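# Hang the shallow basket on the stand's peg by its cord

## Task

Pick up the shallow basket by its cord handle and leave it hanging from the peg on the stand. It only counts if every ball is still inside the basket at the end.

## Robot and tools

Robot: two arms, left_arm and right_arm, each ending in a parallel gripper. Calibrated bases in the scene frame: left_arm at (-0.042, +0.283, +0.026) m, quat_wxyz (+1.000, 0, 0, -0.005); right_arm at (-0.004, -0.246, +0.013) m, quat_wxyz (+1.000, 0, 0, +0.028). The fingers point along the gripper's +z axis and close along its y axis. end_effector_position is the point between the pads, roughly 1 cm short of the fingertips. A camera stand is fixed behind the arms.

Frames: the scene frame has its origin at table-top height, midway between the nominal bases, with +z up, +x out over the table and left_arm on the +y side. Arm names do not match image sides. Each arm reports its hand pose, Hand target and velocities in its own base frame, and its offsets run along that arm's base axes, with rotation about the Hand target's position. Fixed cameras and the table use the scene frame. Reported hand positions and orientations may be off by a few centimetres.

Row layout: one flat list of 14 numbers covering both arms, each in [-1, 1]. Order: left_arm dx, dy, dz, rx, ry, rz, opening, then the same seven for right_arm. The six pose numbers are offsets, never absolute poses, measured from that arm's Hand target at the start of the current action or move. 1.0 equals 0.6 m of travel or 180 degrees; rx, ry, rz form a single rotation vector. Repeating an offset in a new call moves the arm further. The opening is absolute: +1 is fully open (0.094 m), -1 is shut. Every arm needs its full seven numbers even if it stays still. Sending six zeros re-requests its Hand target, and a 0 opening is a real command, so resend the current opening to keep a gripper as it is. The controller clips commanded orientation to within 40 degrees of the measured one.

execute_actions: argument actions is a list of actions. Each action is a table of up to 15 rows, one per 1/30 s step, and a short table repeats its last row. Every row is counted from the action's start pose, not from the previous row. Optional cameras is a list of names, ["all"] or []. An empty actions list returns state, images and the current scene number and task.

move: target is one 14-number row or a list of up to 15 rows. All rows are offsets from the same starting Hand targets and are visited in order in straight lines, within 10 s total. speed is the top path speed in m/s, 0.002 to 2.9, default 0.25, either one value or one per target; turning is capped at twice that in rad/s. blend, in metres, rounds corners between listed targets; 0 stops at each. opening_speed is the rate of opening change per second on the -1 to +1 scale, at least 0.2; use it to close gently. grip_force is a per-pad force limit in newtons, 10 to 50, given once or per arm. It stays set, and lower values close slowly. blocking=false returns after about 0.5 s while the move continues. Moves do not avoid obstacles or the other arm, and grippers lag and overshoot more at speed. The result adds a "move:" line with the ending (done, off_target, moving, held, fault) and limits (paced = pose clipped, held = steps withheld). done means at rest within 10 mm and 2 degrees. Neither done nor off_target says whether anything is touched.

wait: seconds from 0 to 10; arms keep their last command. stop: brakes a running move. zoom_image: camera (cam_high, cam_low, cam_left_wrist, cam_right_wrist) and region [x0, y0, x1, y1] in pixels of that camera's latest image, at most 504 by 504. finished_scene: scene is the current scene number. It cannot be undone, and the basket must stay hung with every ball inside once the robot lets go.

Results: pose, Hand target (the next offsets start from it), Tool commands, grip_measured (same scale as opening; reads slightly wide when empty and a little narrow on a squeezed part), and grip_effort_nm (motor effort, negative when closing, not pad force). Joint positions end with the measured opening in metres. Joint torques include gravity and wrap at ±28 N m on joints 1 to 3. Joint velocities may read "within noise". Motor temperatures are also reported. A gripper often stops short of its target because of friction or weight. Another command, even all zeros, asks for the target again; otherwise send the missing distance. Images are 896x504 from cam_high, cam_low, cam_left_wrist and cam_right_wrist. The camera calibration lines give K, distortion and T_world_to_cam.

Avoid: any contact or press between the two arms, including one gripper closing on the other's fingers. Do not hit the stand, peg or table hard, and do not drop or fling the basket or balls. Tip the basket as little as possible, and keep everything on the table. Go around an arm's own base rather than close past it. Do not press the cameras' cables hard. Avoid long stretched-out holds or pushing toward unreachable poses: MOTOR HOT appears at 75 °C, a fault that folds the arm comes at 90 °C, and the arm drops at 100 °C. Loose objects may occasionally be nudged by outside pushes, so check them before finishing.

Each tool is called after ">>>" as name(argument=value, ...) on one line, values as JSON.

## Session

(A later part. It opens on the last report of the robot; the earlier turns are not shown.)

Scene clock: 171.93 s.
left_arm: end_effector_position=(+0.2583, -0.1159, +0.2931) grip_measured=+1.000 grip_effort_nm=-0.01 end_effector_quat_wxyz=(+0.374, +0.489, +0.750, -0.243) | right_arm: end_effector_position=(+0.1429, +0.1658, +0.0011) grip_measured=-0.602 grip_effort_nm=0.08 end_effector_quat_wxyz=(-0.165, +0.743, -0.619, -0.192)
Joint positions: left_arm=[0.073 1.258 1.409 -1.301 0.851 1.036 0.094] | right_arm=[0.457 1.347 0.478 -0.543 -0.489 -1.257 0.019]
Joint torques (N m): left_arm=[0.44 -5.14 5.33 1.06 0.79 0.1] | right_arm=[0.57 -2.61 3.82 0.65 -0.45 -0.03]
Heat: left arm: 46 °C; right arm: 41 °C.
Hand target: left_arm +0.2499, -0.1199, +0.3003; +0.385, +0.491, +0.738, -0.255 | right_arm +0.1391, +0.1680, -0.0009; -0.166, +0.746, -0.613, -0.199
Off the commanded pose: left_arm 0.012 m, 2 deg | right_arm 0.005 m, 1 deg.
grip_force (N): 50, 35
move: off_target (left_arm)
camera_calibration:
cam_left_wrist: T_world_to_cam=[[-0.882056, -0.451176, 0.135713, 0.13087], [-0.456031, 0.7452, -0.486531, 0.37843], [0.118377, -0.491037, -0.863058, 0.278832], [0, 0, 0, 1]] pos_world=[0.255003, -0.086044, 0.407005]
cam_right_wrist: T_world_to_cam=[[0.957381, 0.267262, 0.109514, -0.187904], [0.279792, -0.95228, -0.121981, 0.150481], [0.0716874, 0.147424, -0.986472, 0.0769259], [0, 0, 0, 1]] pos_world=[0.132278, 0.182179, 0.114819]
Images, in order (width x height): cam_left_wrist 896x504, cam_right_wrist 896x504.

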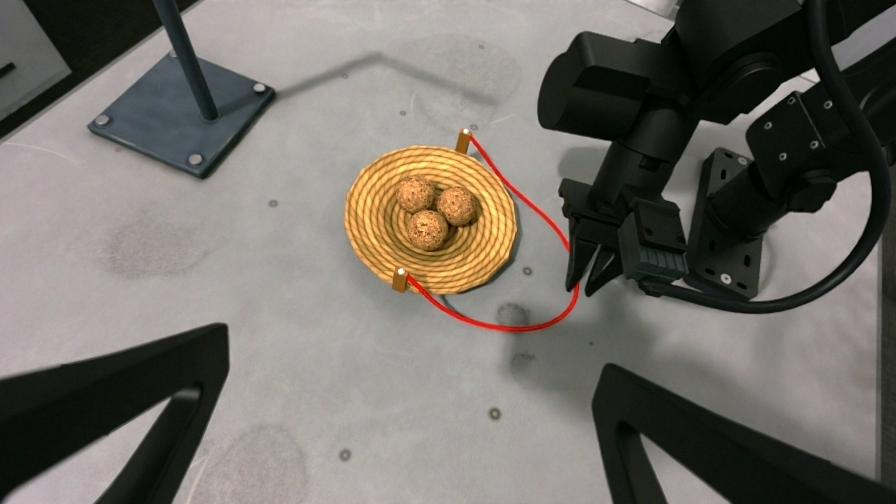

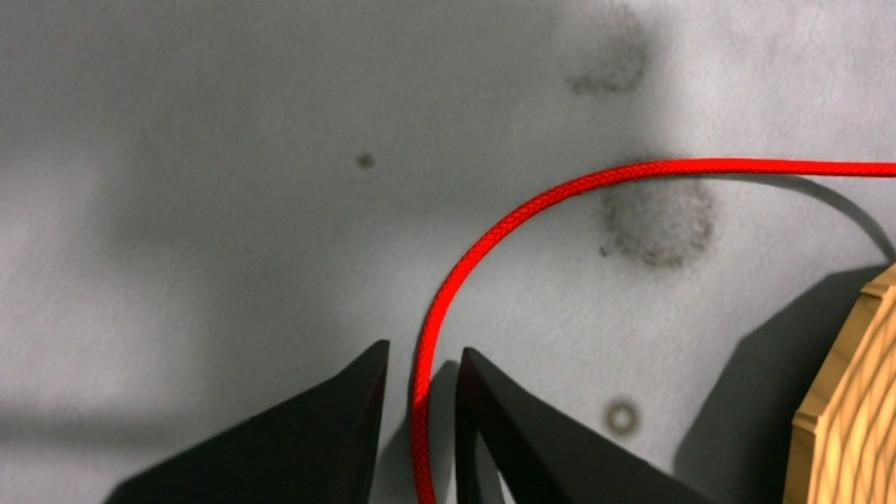

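>>> move(target=[[0,0,0,0,0,0, 1, 0.005,-0.0195,0.007,0,0,0, -0.6],[0,0,0,0,0,0, 1, 0.005,-0.0195,-0.002,0,0,0, -0.6]], speed=0.05, cameras=["cam_left_wrist","cam_right_wrist"])

>>> zoom_image(camera="cam_left_wrist", region=[520, 210, 660, 310])

Scene clock: 175.60 s.
left_arm: end_effector_position=(+0.2583, -0.1159, +0.2931) grip_measured=+1.000 grip_effort_nm=-0.01 end_effector_quat_wxyz=(+0.374, +0.489, +0.750, -0.243) | right_arm: end_effector_position=(+0.1477, +0.1567, +0.0005) grip_measured=-0.602 grip_effort_nm=0.07 end_effector_quat_wxyz=(-0.169, +0.749, -0.613, -0.187)
Joint positions: left_arm=[0.073 1.258 1.409 -1.301 0.851 1.036 0.094] | right_arm=[0.402 1.349 0.478 -0.561 -0.493 -1.332 0.019]
Joint torques (N m): left_arm=[0.42 -5.2 5.3 1.04 0.76 0.11] | right_arm=[-0.51 -2.28 3.73 0.49 -0.51 -0.03]
Heat: left arm: 46 °C; right arm: 41 °C.
Hand target: left_arm +0.2499, -0.1199, +0.3003; +0.385, +0.491, +0.738, -0.255 | right_arm +0.1422, +0.1563, -0.0021; -0.166, +0.746, -0.613, -0.199
Off the commanded pose: left_arm 0.012 m, 2 deg | right_arm 0.006 m, 1 deg.
grip_force (N): 50, 35
move: off_target (left_arm)
camera_calibration:
cam_left_wrist: T_world_to_cam=[[-0.882056, -0.451176, 0.135713, 0.13087], [-0.456031, 0.7452, -0.486531, 0.37843], [0.118377, -0.491037, -0.863058, 0.278832], [0, 0, 0, 1]] pos_world=[0.255003, -0.086044, 0.407005]
cam_right_wrist: T_world_to_cam=[[0.952167, 0.278145, 0.126544, -0.190919], [0.292882, -0.948805, -0.118275, 0.13792], [0.0871676, 0.14968, -0.984885, 0.0746822], [0, 0, 0, 1]] pos_world=[0.134883, 0.172784, 0.114025]
Images, in order (width x height): cam_left_wrist 896x504, cam_right_wrist 896x504.

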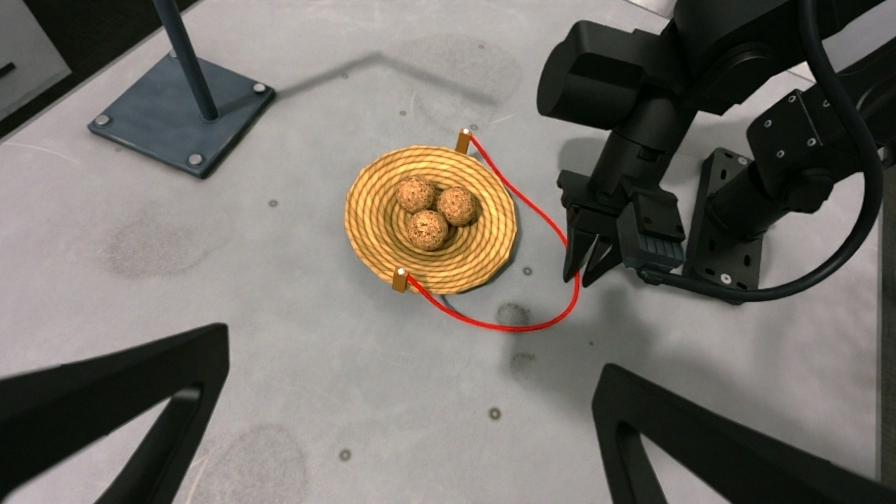

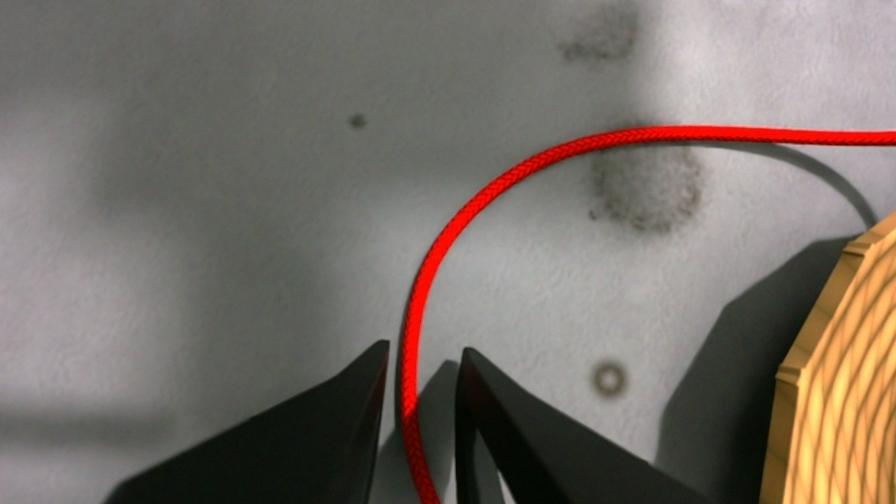

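Scaled by 3.600 from the camera's 896x504 image, which has a finer 1280x720 frame.

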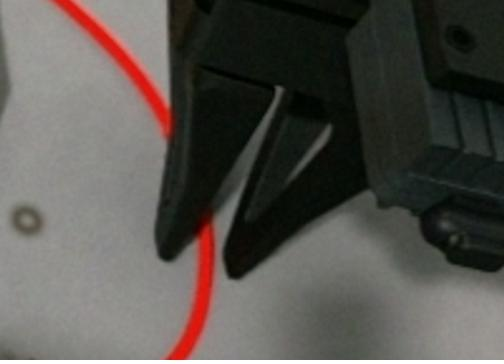

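>>> move(target=[0,0,0,0,0,0, 1, -0.003,0,-0.003,0,0,0, -1], speed=0.05, opening_speed=0.5)

>>> move(target=[[0,0,0,0,0,0, 1, 0.0955, 0.012, 0.224, 0.04,0.008,0, -1],[-0.0155,0.0177,0.1933,0.0552,0.0518,0.0972, 1, 0.272, 0.019, 0.375, 0.2237,-0.0378,-0.2173, -1]], speed=0.12, blend=[0.05, 0], cameras=["cam_low","cam_left_wrist","cam_right_wrist"])

Scene clock: 178.30 s.
left_arm: end_effector_position=(+0.2583, -0.1159, +0.2931) grip_measured=+1.000 grip_effort_nm=-0.01 end_effector_quat_wxyz=(+0.374, +0.489, +0.750, -0.243) | right_arm: end_effector_position=(+0.1440, +0.1580, +0.0002) grip_measured=-0.958 grip_effort_nm=-0.73 end_effector_quat_wxyz=(-0.170, +0.747, -0.612, -0.196)
Joint positions: left_arm=[0.073 1.258 1.409 -1.301 0.851 1.036 0.094] | right_arm=[0.402 1.349 0.471 -0.561 -0.509 -1.332 0.002]
Joint torques (N m): left_arm=[0.38 -5.2 5.24 1.04 0.76 0.12] | right_arm=[-0.14 -2.4 3.4 0.58 -0.35 0]
Heat: left arm: 45 °C; right arm: 41 °C.
Hand target: left_arm +0.2499, -0.1199, +0.3003; +0.385, +0.491, +0.738, -0.255 | right_arm +0.1404, +0.1563, -0.0039; -0.166, +0.746, -0.613, -0.199
Off the commanded pose: left_arm 0.012 m, 2 deg | right_arm 0.006 m, 1 deg.
grip_force (N): 50, 35
move: off_target (left_arm)

Scene clock: 184.10 s.
left_arm: end_effector_position=(+0.2433, -0.1075, +0.4094) grip_measured=+1.000 grip_effort_nm=-0.01 end_effector_quat_wxyz=(+0.384, +0.353, +0.839, -0.153) | right_arm: end_effector_position=(+0.3074, +0.1644, +0.2161) grip_measured=-0.960 grip_effort_nm=-0.77 end_effector_quat_wxyz=(+0.489, -0.407, +0.717, +0.284)
Joint positions: left_arm=[-0.089 1.324 2.041 -1.565 0.499 0.515 0.094] | right_arm=[0.082 1.166 0.763 -0.189 -0.87 -0.465 0.002]
Joint torques (N m): left_arm=[-0.46 -2.04 6.08 1.67 0.26 -0.06] | right_arm=[0.8 -5.18 5.29 1.56 -0.37 0.1]
Heat: left arm: 45 °C; right arm: 41 °C.
Hand target: left_arm +0.2405, -0.1093, +0.4163; +0.315, +0.383, +0.852, -0.168 | right_arm +0.3035, +0.1679, +0.2211; +0.498, -0.412, +0.708, +0.286
Off the commanded pose: left_arm 0.008 m, 9 deg | right_arm 0.007 m, 2 deg.
joint sent to its limit (left arm) — joint 4 (wrist pitch), lower limit. The joint targets are off in orientation, not in position.
grip_force (N): 50, 35
move: off_target (left_arm)
camera_calibration:
cam_left_wrist: T_world_to_cam=[[-0.658311, -0.743388, 0.118325, 0.0268933], [-0.710388, 0.561557, -0.424268, 0.438496], [0.248949, -0.363357, -0.897773, 0.381253], [0, 0, 0, 1]] pos_world=[0.234294, -0.0877176, 0.525136]
cam_right_wrist: T_world_to_cam=[[0.856621, -0.499766, 0.128193, -0.215531], [-0.263477, -0.637354, -0.724127, 0.374673], [0.443598, 0.586526, -0.677648, 0.0241264], [0, 0, 0, 1]] pos_world=[0.272644, 0.116933, 0.315289]
Images, in order (width x height): cam_low 896x504, cam_left_wrist 896x504, cam_right_wrist 896x504.

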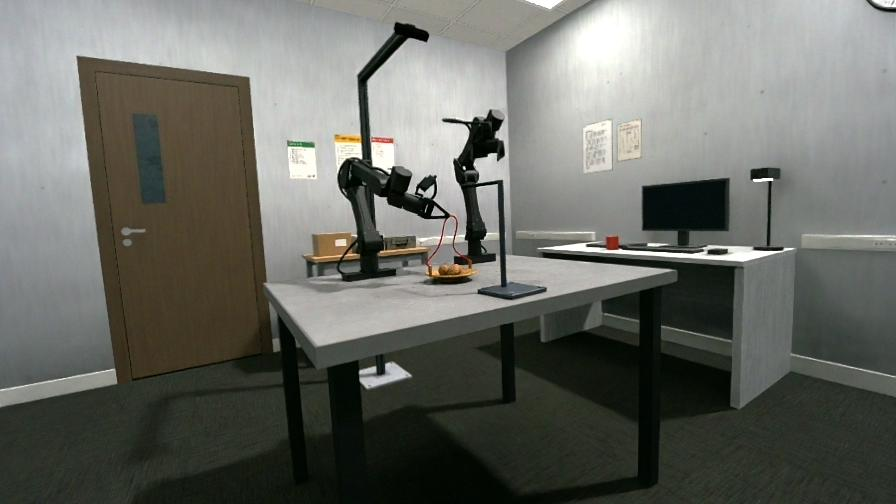

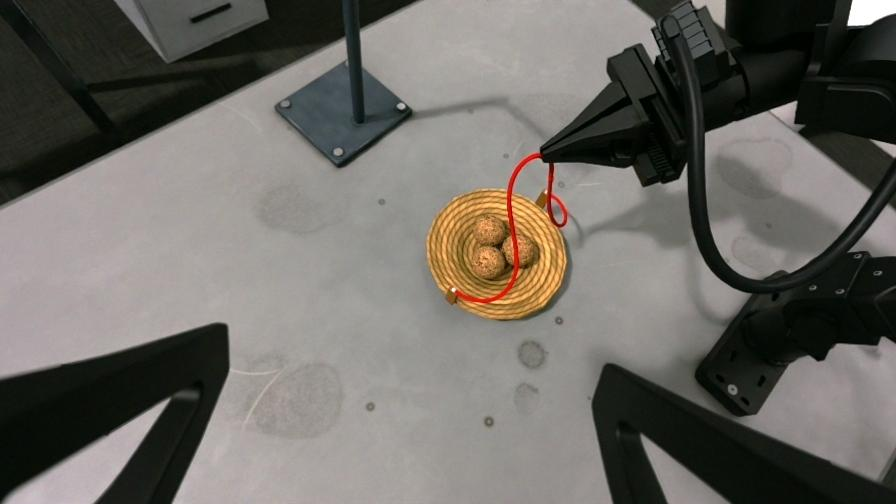

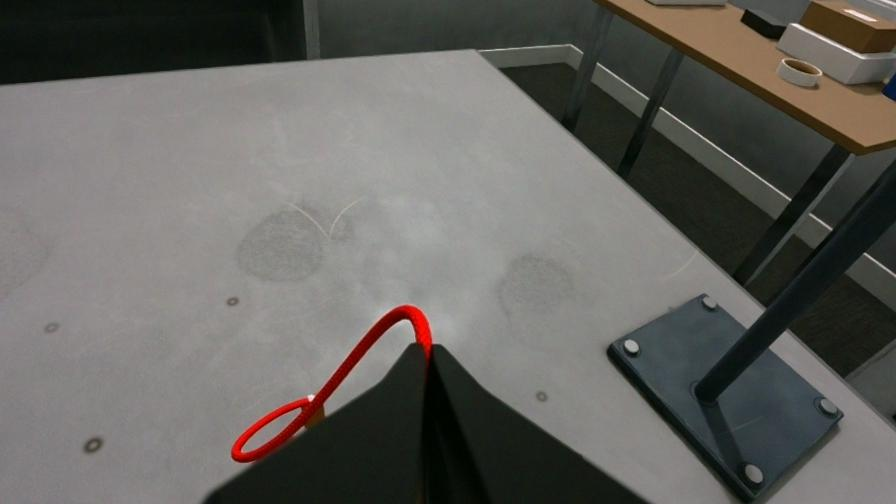

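>>> move(target=[0.149,-0.041,-0.07,-0.0867,-0.0909,0.0014, 1, 0.006, 0, 0.0633, 0,0,0, -1], speed=0.1, cameras=["cam_low","cam_left_wrist","cam_right_wrist"])

>>> zoom_image(camera="cam_low", region=[400, 190, 520, 300])

>>> zoom_image(camera="cam_left_wrist", region=[420, 220, 680, 480])

Scene clock: 188.57 s.
left_arm: end_effector_position=(+0.3330, -0.1316, +0.3676) grip_measured=+1.000 grip_effort_nm=-0.01 end_effector_quat_wxyz=(+0.470, +0.350, +0.780, -0.218) | right_arm: end_effector_position=(+0.3092, +0.1645, +0.2429) grip_measured=-0.960 grip_effort_nm=-0.76 end_effector_quat_wxyz=(+0.488, -0.406, +0.718, +0.285)
Joint positions: left_arm=[-0.052 1.304 1.56 -0.9 0.693 0.436 0.094] | right_arm=[0.082 1.162 0.869 -0.301 -0.869 -0.463 0.002]
Joint torques (N m): left_arm=[0.28 -5.08 5.41 2.18 0.49 -0.05] | right_arm=[0.65 -4.68 8.79 1.23 -0.39 0.06]
Heat: left arm: 45 °C; right arm: 42 °C.
Hand target: left_arm +0.3300, -0.1339, +0.3743; +0.482, +0.355, +0.769, -0.225 | right_arm +0.3071, +0.1679, +0.2592; +0.498, -0.412, +0.708, +0.286
Off the commanded pose: left_arm 0.008 m, 2 deg | right_arm 0.017 m, 2 deg.
grip_force (N): 50, 35
move: off_target (right_arm)
camera_calibration:
cam_left_wrist: T_world_to_cam=[[-0.720757, -0.675707, 0.154689, 0.0893992], [-0.602839, 0.500849, -0.621076, 0.526526], [0.342189, -0.540898, -0.768333, 0.210614], [0, 0, 0, 1]] pos_world=[0.309776, -0.0893814, 0.475005]
cam_right_wrist: T_world_to_cam=[[0.856522, -0.500833, 0.124646, -0.219276], [-0.266902, -0.636539, -0.723589, 0.395403], [0.441739, 0.586501, -0.678883, 0.0423454], [0, 0, 0, 1]] pos_world=[0.274643, 0.117033, 0.342188]
Images, in order (width x height): cam_low 896x504, cam_left_wrist 896x504, cam_right_wrist 896x504.

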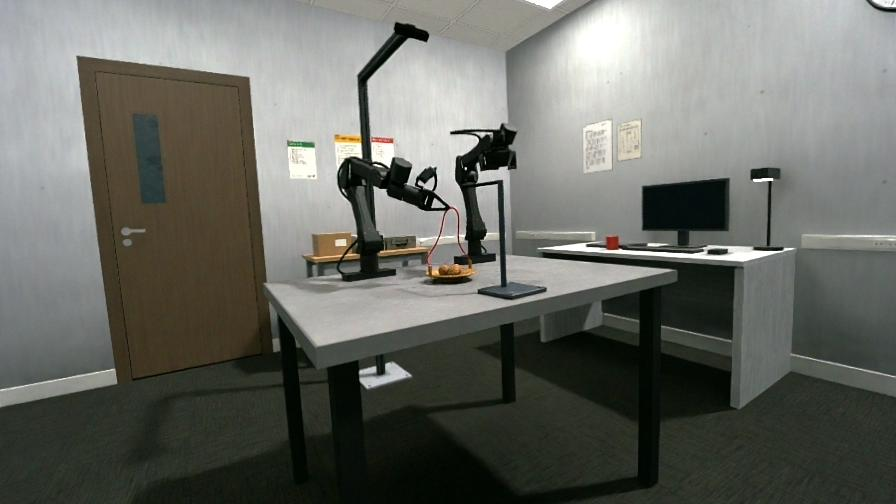

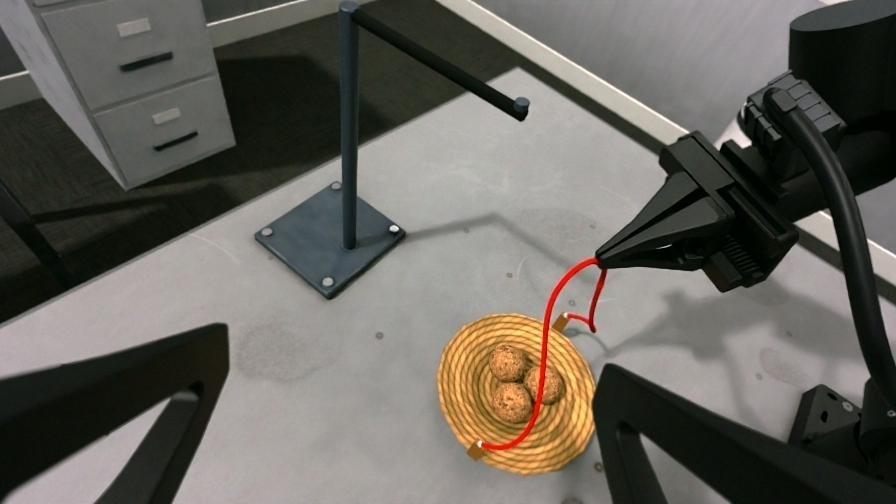

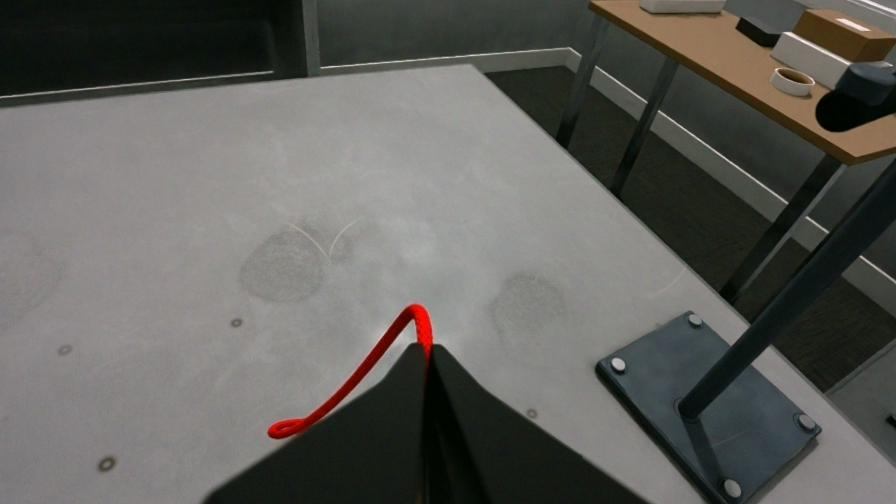

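Scaled by 4.200 from the camera's 896x504 image, which has a finer 1280x720 frame.

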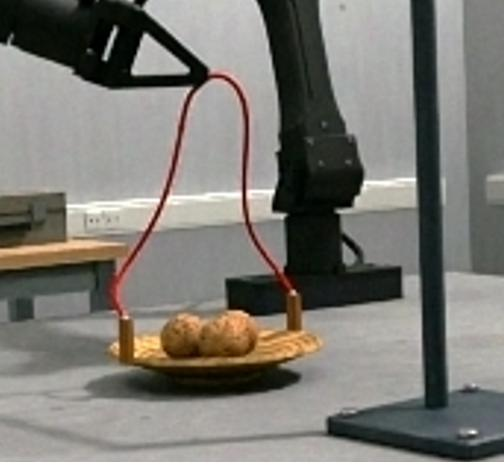

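Scaled by 1.938 from the camera's 896x504 image, which has a finer 1280x720 frame.

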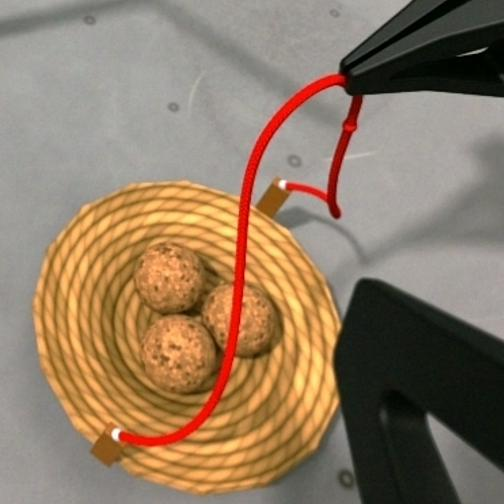

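>>> move(target=[0,0,0,0,0,0, 1, 0.0, 0.0, 0.03, 0,0,0, -1], speed=0.05, cameras=["cam_low","cam_left_wrist"])

>>> zoom_image(camera="cam_low", region=[400, 190, 520, 300])

>>> zoom_image(camera="cam_left_wrist", region=[420, 220, 680, 480])

Scene clock: 190.97 s.
left_arm: end_effector_position=(+0.3331, -0.1316, +0.3677) grip_measured=+1.000 grip_effort_nm=-0.01 end_effector_quat_wxyz=(+0.471, +0.350, +0.780, -0.218) | right_arm: end_effector_position=(+0.3097, +0.1646, +0.2614) grip_measured=-0.960 grip_effort_nm=-0.76 end_effector_quat_wxyz=(+0.489, -0.406, +0.718, +0.284)
Joint positions: left_arm=[-0.052 1.304 1.56 -0.9 0.693 0.435 0.094] | right_arm=[0.082 1.162 0.941 -0.371 -0.869 -0.462 0.002]
Joint torques (N m): left_arm=[0.27 -5.08 5.46 2.16 0.49 -0.05] | right_arm=[0.62 -4.53 8.91 1.24 -0.36 0.08]
Heat: left arm: 45 °C; right arm: 42 °C.
Hand target: left_arm +0.3300, -0.1339, +0.3743; +0.482, +0.355, +0.769, -0.225 | right_arm +0.3071, +0.1679, +0.2771; +0.498, -0.412, +0.708, +0.286
Off the commanded pose: left_arm 0.008 m, 2 deg | right_arm 0.016 m, 2 deg.
grip_force (N): 50, 35
move: off_target (right_arm)
camera_calibration:
cam_left_wrist: T_world_to_cam=[[-0.720721, -0.675797, 0.154468, 0.0894692], [-0.602583, 0.500572, -0.621548, 0.526707], [0.342718, -0.541042, -0.767996, 0.210355], [0, 0, 0, 1]] pos_world=[0.309774, -0.0893809, 0.475105]
Images, in order (width x height): cam_low 896x504, cam_left_wrist 896x504.

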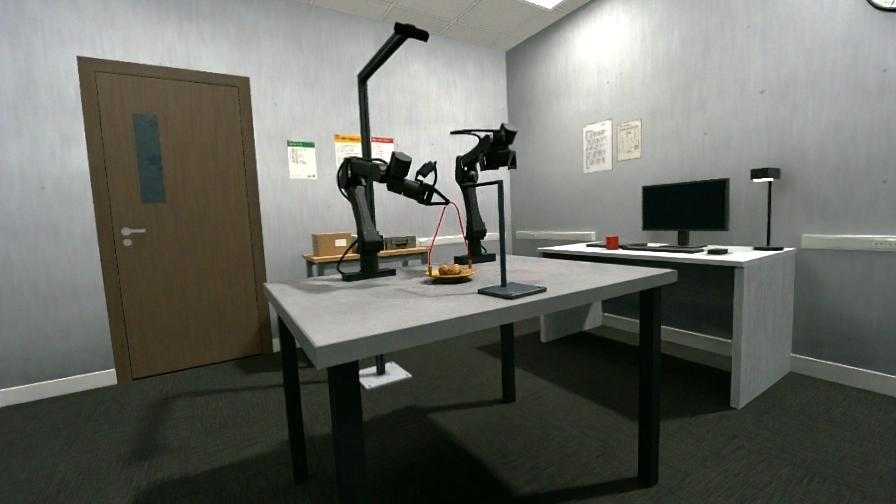

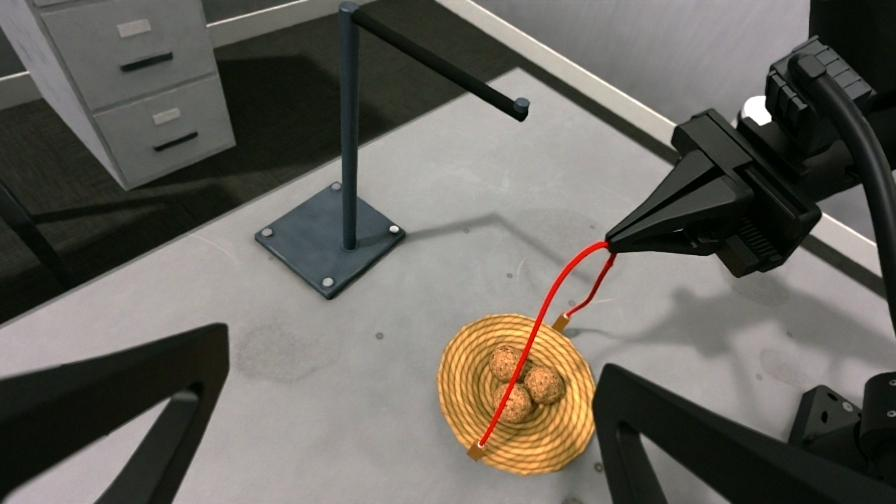

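Scaled by 4.200 from the camera's 896x504 image, which has a finer 1280x720 frame.

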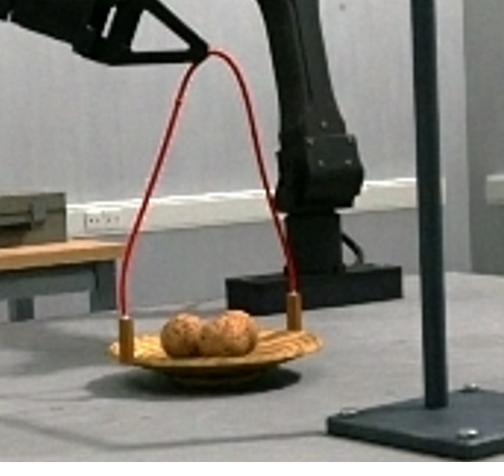

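Scaled by 1.938 from the camera's 896x504 image, which has a finer 1280x720 frame.

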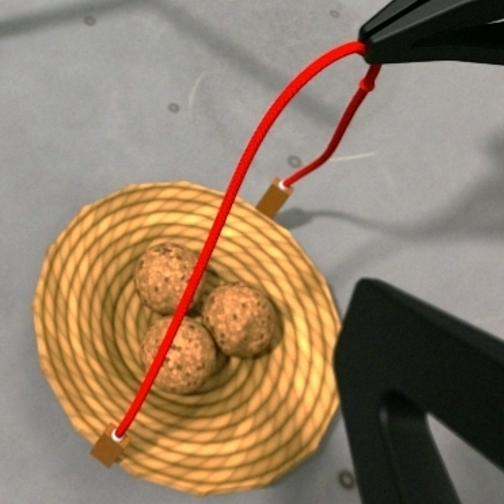

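>>> move(target=[0,0,0,0,0,0, 1, 0.0, 0.0, 0.03, 0,0,0, -1], speed=0.03, cameras=["cam_low","cam_left_wrist"])

>>> zoom_image(camera="cam_low", region=[400, 190, 520, 300])

>>> zoom_image(camera="cam_left_wrist", region=[420, 220, 680, 480])

Scene clock: 192.87 s.
left_arm: end_effector_position=(+0.3331, -0.1316, +0.3677) grip_measured=+1.000 grip_effort_nm=-0.01 end_effector_quat_wxyz=(+0.471, +0.350, +0.780, -0.218) | right_arm: end_effector_position=(+0.3075, +0.1627, +0.2729) grip_measured=-0.961 grip_effort_nm=-0.76 end_effector_quat_wxyz=(+0.479, -0.400, +0.728, +0.283)
Joint positions: left_arm=[-0.052 1.304 1.56 -0.9 0.693 0.435 0.094] | right_arm=[0.082 1.162 1.008 -0.466 -0.855 -0.462 0.002]
Joint torques (N m): left_arm=[0.27 -5.08 5.45 2.16 0.5 -0.05] | right_arm=[0.57 -3.92 9.51 1.45 -0.54 0.04]
Heat: left arm: 45 °C; right arm: 42 °C.
Hand target: left_arm +0.3300, -0.1339, +0.3743; +0.482, +0.355, +0.769, -0.225 | right_arm +0.3071, +0.1678, +0.2951; +0.498, -0.412, +0.708, +0.286
Off the commanded pose: left_arm 0.008 m, 2 deg | right_arm 0.023 m, 4 deg.
grip_force (N): 50, 35
move: off_target (right_arm)
camera_calibration:
cam_left_wrist: T_world_to_cam=[[-0.720721, -0.675797, 0.154468, 0.0894692], [-0.602583, 0.500572, -0.621548, 0.526707], [0.342718, -0.541042, -0.767996, 0.210355], [0, 0, 0, 1]] pos_world=[0.309774, -0.0893809, 0.475105]
Images, in order (width x height): cam_low 896x504, cam_left_wrist 896x504.

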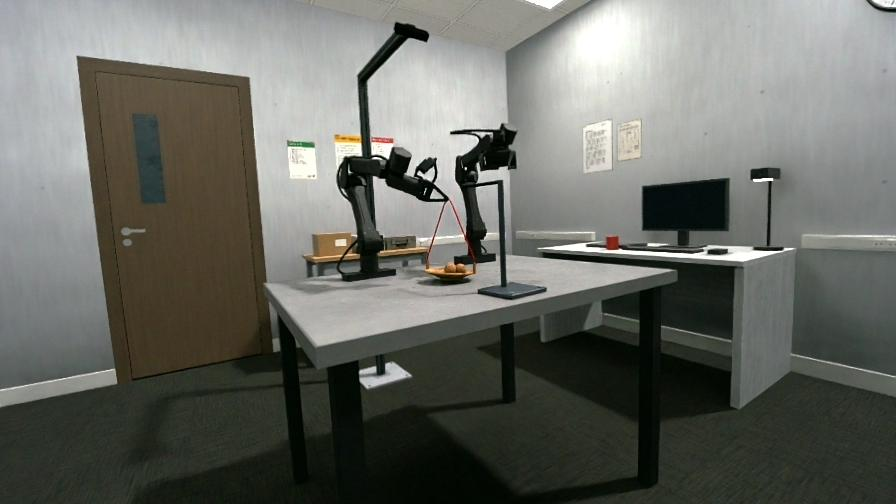

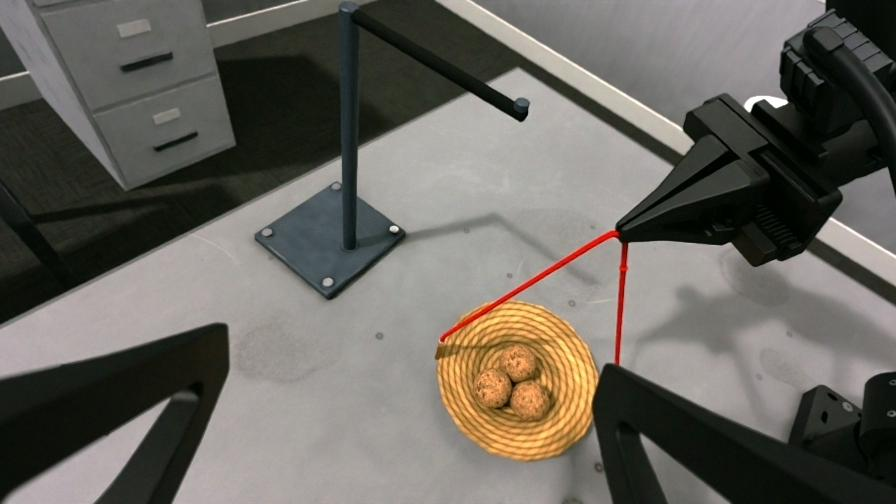

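Scaled by 4.200 from the camera's 896x504 image, which has a finer 1280x720 frame.

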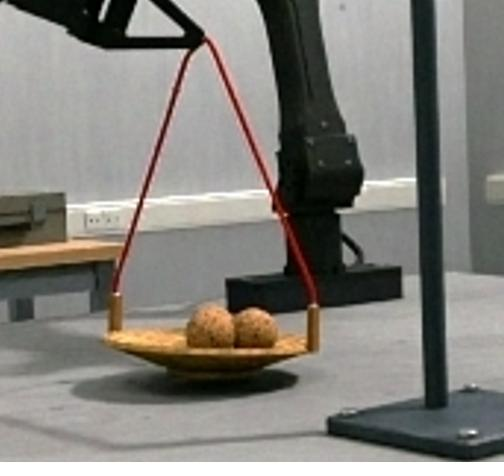

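Scaled by 1.938 from the camera's 896x504 image, which has a finer 1280x720 frame.

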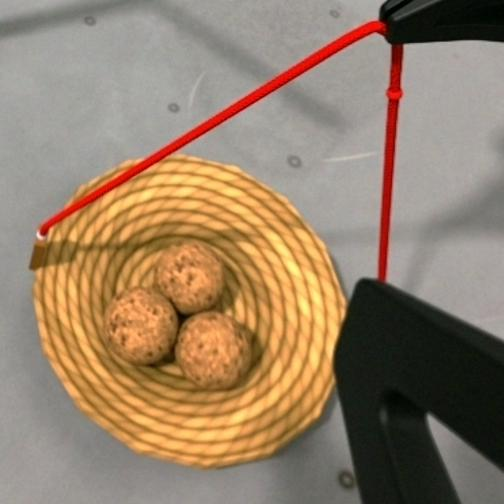

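>>> wait(seconds=1, cameras=["cam_high","cam_low","cam_left_wrist"])

>>> zoom_image(camera="cam_low", region=[400, 190, 520, 300])

>>> zoom_image(camera="cam_left_wrist", region=[420, 220, 680, 480])

>>> zoom_image(camera="cam_high", region=[340, 160, 540, 340])

Scene clock: 195.43 s.
left_arm: end_effector_position=(+0.3331, -0.1316, +0.3677) grip_measured=+1.000 grip_effort_nm=-0.01 end_effector_quat_wxyz=(+0.471, +0.350, +0.780, -0.218) | right_arm: end_effector_position=(+0.3074, +0.1627, +0.2727) grip_measured=-0.961 grip_effort_nm=-0.76 end_effector_quat_wxyz=(+0.478, -0.400, +0.729, +0.284)
Joint positions: left_arm=[-0.052 1.304 1.56 -0.9 0.693 0.435 0.094] | right_arm=[0.082 1.162 1.008 -0.467 -0.855 -0.462 0.002]
Joint torques (N m): left_arm=[0.31 -5.07 5.41 2.15 0.49 -0.05] | right_arm=[0.59 -3.89 9.52 1.43 -0.55 0.05]
Motor temperatures (°C): left_arm=[32 28 44 38 30 27 27] | right_arm=[25 32 43 28 28 24 25]
Heat: left arm: 44 °C; right arm: 43 °C.
Hand target: left_arm +0.3300, -0.1339, +0.3743; +0.482, +0.355, +0.769, -0.225 | right_arm +0.3071, +0.1679, +0.2951; +0.498, -0.412, +0.708, +0.286
Tool commands: left_gripper/opening=+1.0 right_gripper/opening=-1.0
Off the commanded pose: left_arm 0.008 m, 2 deg | right_arm 0.023 m, 4 deg.
grip_force (N): 50, 35
wait: 1.00 s; at rest from the start
camera_calibration:
cam_left_wrist: T_world_to_cam=[[-0.720721, -0.675797, 0.154468, 0.0894692], [-0.602583, 0.500572, -0.621548, 0.526707], [0.342718, -0.541042, -0.767996, 0.210355], [0, 0, 0, 1]] pos_world=[0.309774, -0.0893809, 0.475105]
Images, in order (width x height): cam_high 896x504, cam_low 896x504, cam_left_wrist 896x504.

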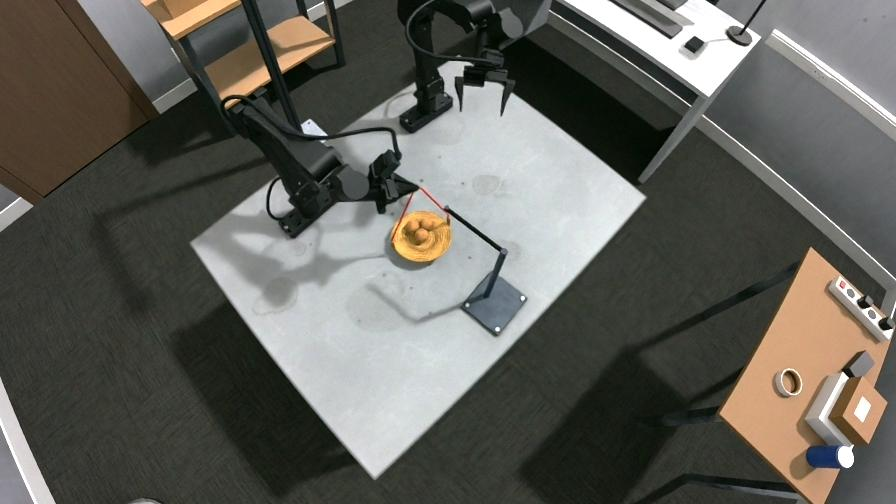

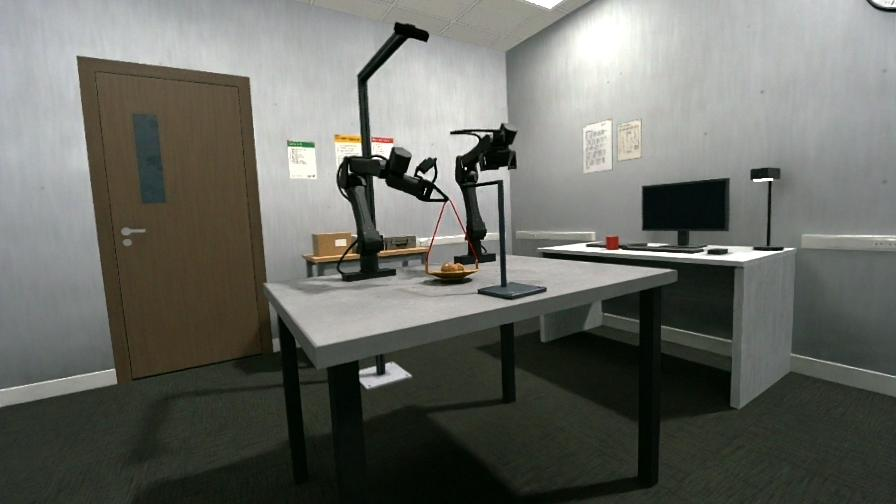

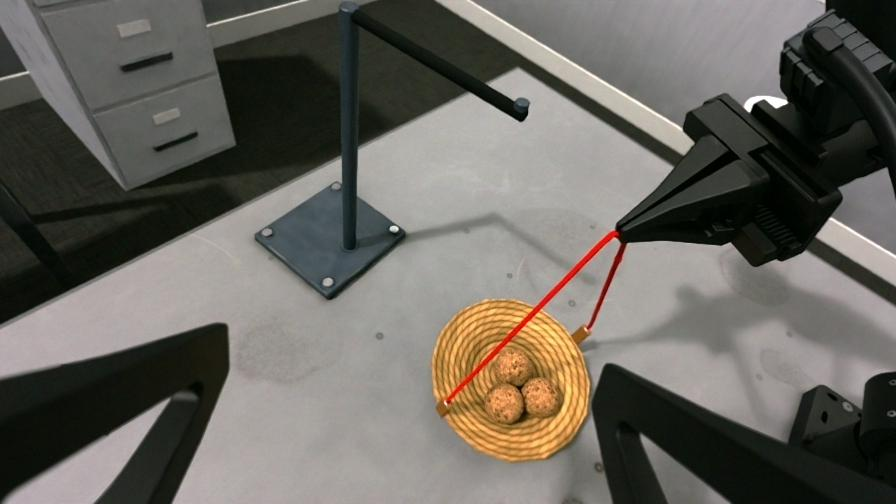

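Scaled by 4.200 from the camera's 896x504 image, which has a finer 1280x720 frame.

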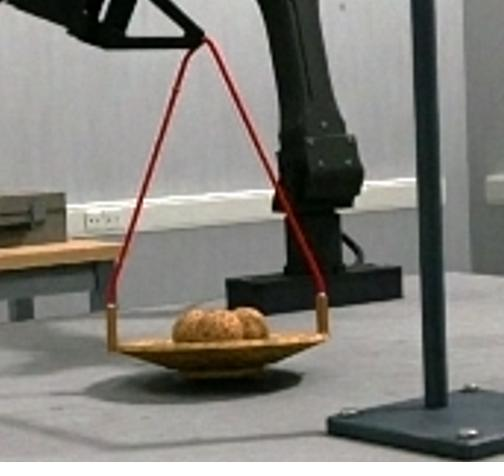

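Scaled by 1.938 from the camera's 896x504 image, which has a finer 1280x720 frame.

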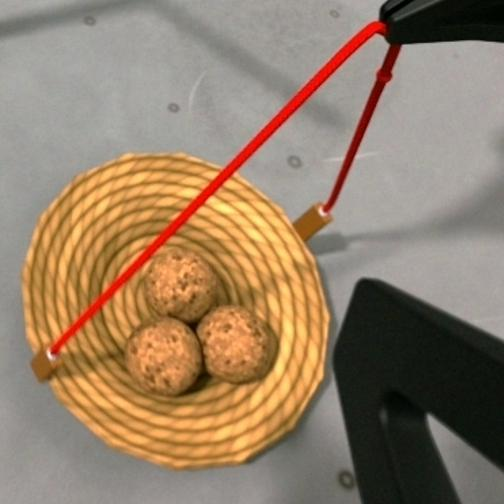

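Scaled by 2.520 from the camera's 896x504 image, which has a finer 1280x720 frame.

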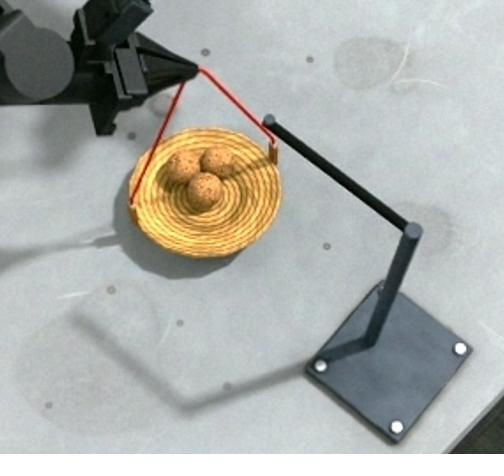

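>>> move(target=[0,0,0,0,0,0, 1, 0.0, 0.0, 0.125, 0,0,0, -1], speed=0.05, cameras=["cam_high","cam_low","cam_left_wrist","cam_right_wrist"])

>>> zoom_image(camera="cam_low", region=[380, 150, 540, 300])

Scene clock: 199.13 s.
left_arm: end_effector_position=(+0.3331, -0.1316, +0.3677) grip_measured=+1.000 grip_effort_nm=-0.01 end_effector_quat_wxyz=(+0.471, +0.350, +0.780, -0.218) | right_arm: end_effector_position=(+0.3100, +0.1629, +0.3507) grip_measured=-0.961 grip_effort_nm=-0.76 end_effector_quat_wxyz=(+0.481, -0.401, +0.727, +0.282)
Joint positions: left_arm=[-0.052 1.304 1.56 -0.9 0.693 0.435 0.094] | right_arm=[0.082 1.235 1.366 -0.745 -0.855 -0.462 0.002]
Joint torques (N m): left_arm=[0.34 -5.14 5.41 2.15 0.48 -0.04] | right_arm=[0.57 -3.74 8.98 1.46 -0.54 0.06]
Heat: left arm: 44 °C; right arm: 43 °C.
Hand target: left_arm +0.3300, -0.1339, +0.3743; +0.482, +0.355, +0.769, -0.225 | right_arm +0.3071, +0.1678, +0.3701; +0.498, -0.412, +0.708, +0.286
Off the commanded pose: left_arm 0.008 m, 2 deg | right_arm 0.020 m, 3 deg.
grip_force (N): 50, 35
move: off_target (right_arm)
camera_calibration:
cam_left_wrist: T_world_to_cam=[[-0.720721, -0.675797, 0.154468, 0.0894692], [-0.602583, 0.500572, -0.621548, 0.526707], [0.342718, -0.541042, -0.767996, 0.210355], [0, 0, 0, 1]] pos_world=[0.309774, -0.0893809, 0.475105]
cam_right_wrist: T_world_to_cam=[[0.85252, -0.510399, 0.112702, -0.227265], [-0.289053, -0.640006, -0.711928, 0.475869], [0.435497, 0.574356, -0.69315, 0.12507], [0, 0, 0, 1]] pos_world=[0.276832, 0.116728, 0.451089]

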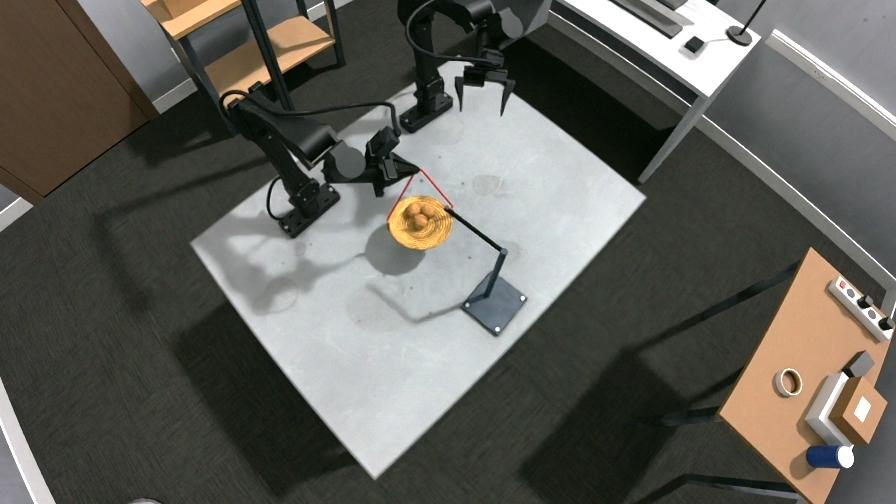

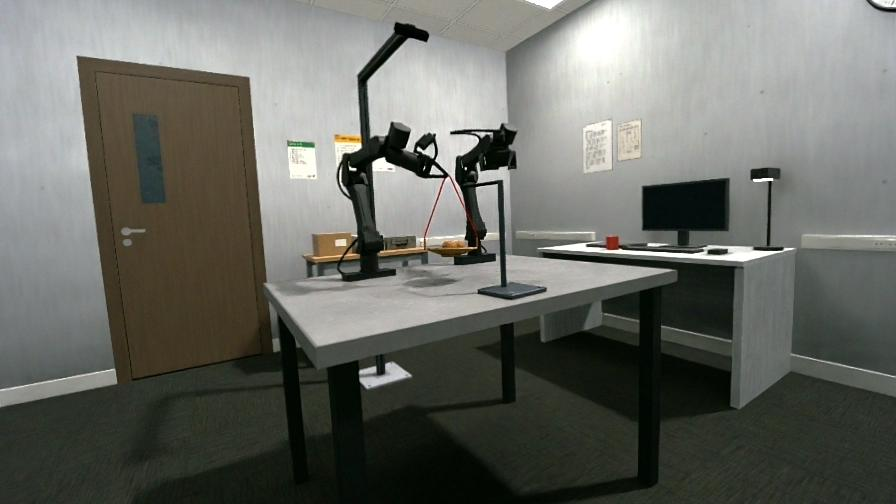

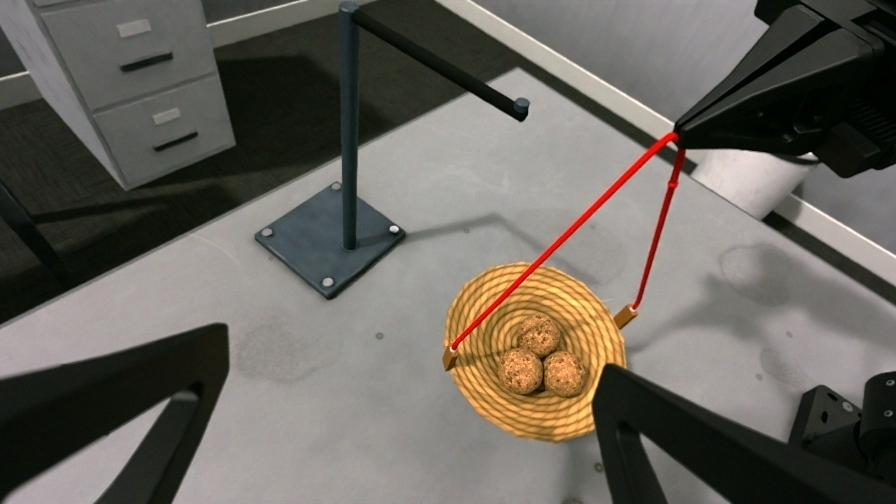

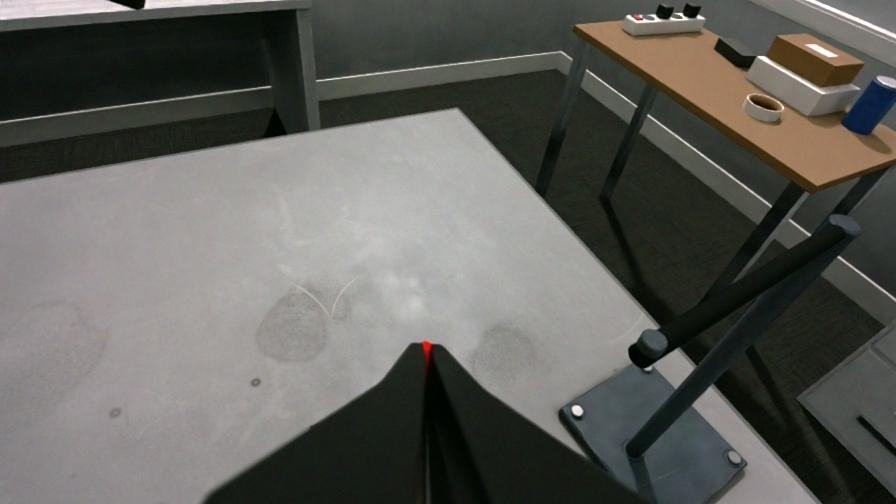

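Scaled by 3.150 from the camera's 896x504 image, which has a finer 1280x720 frame.

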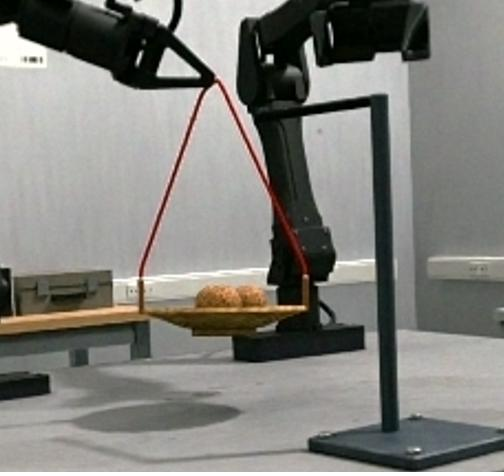

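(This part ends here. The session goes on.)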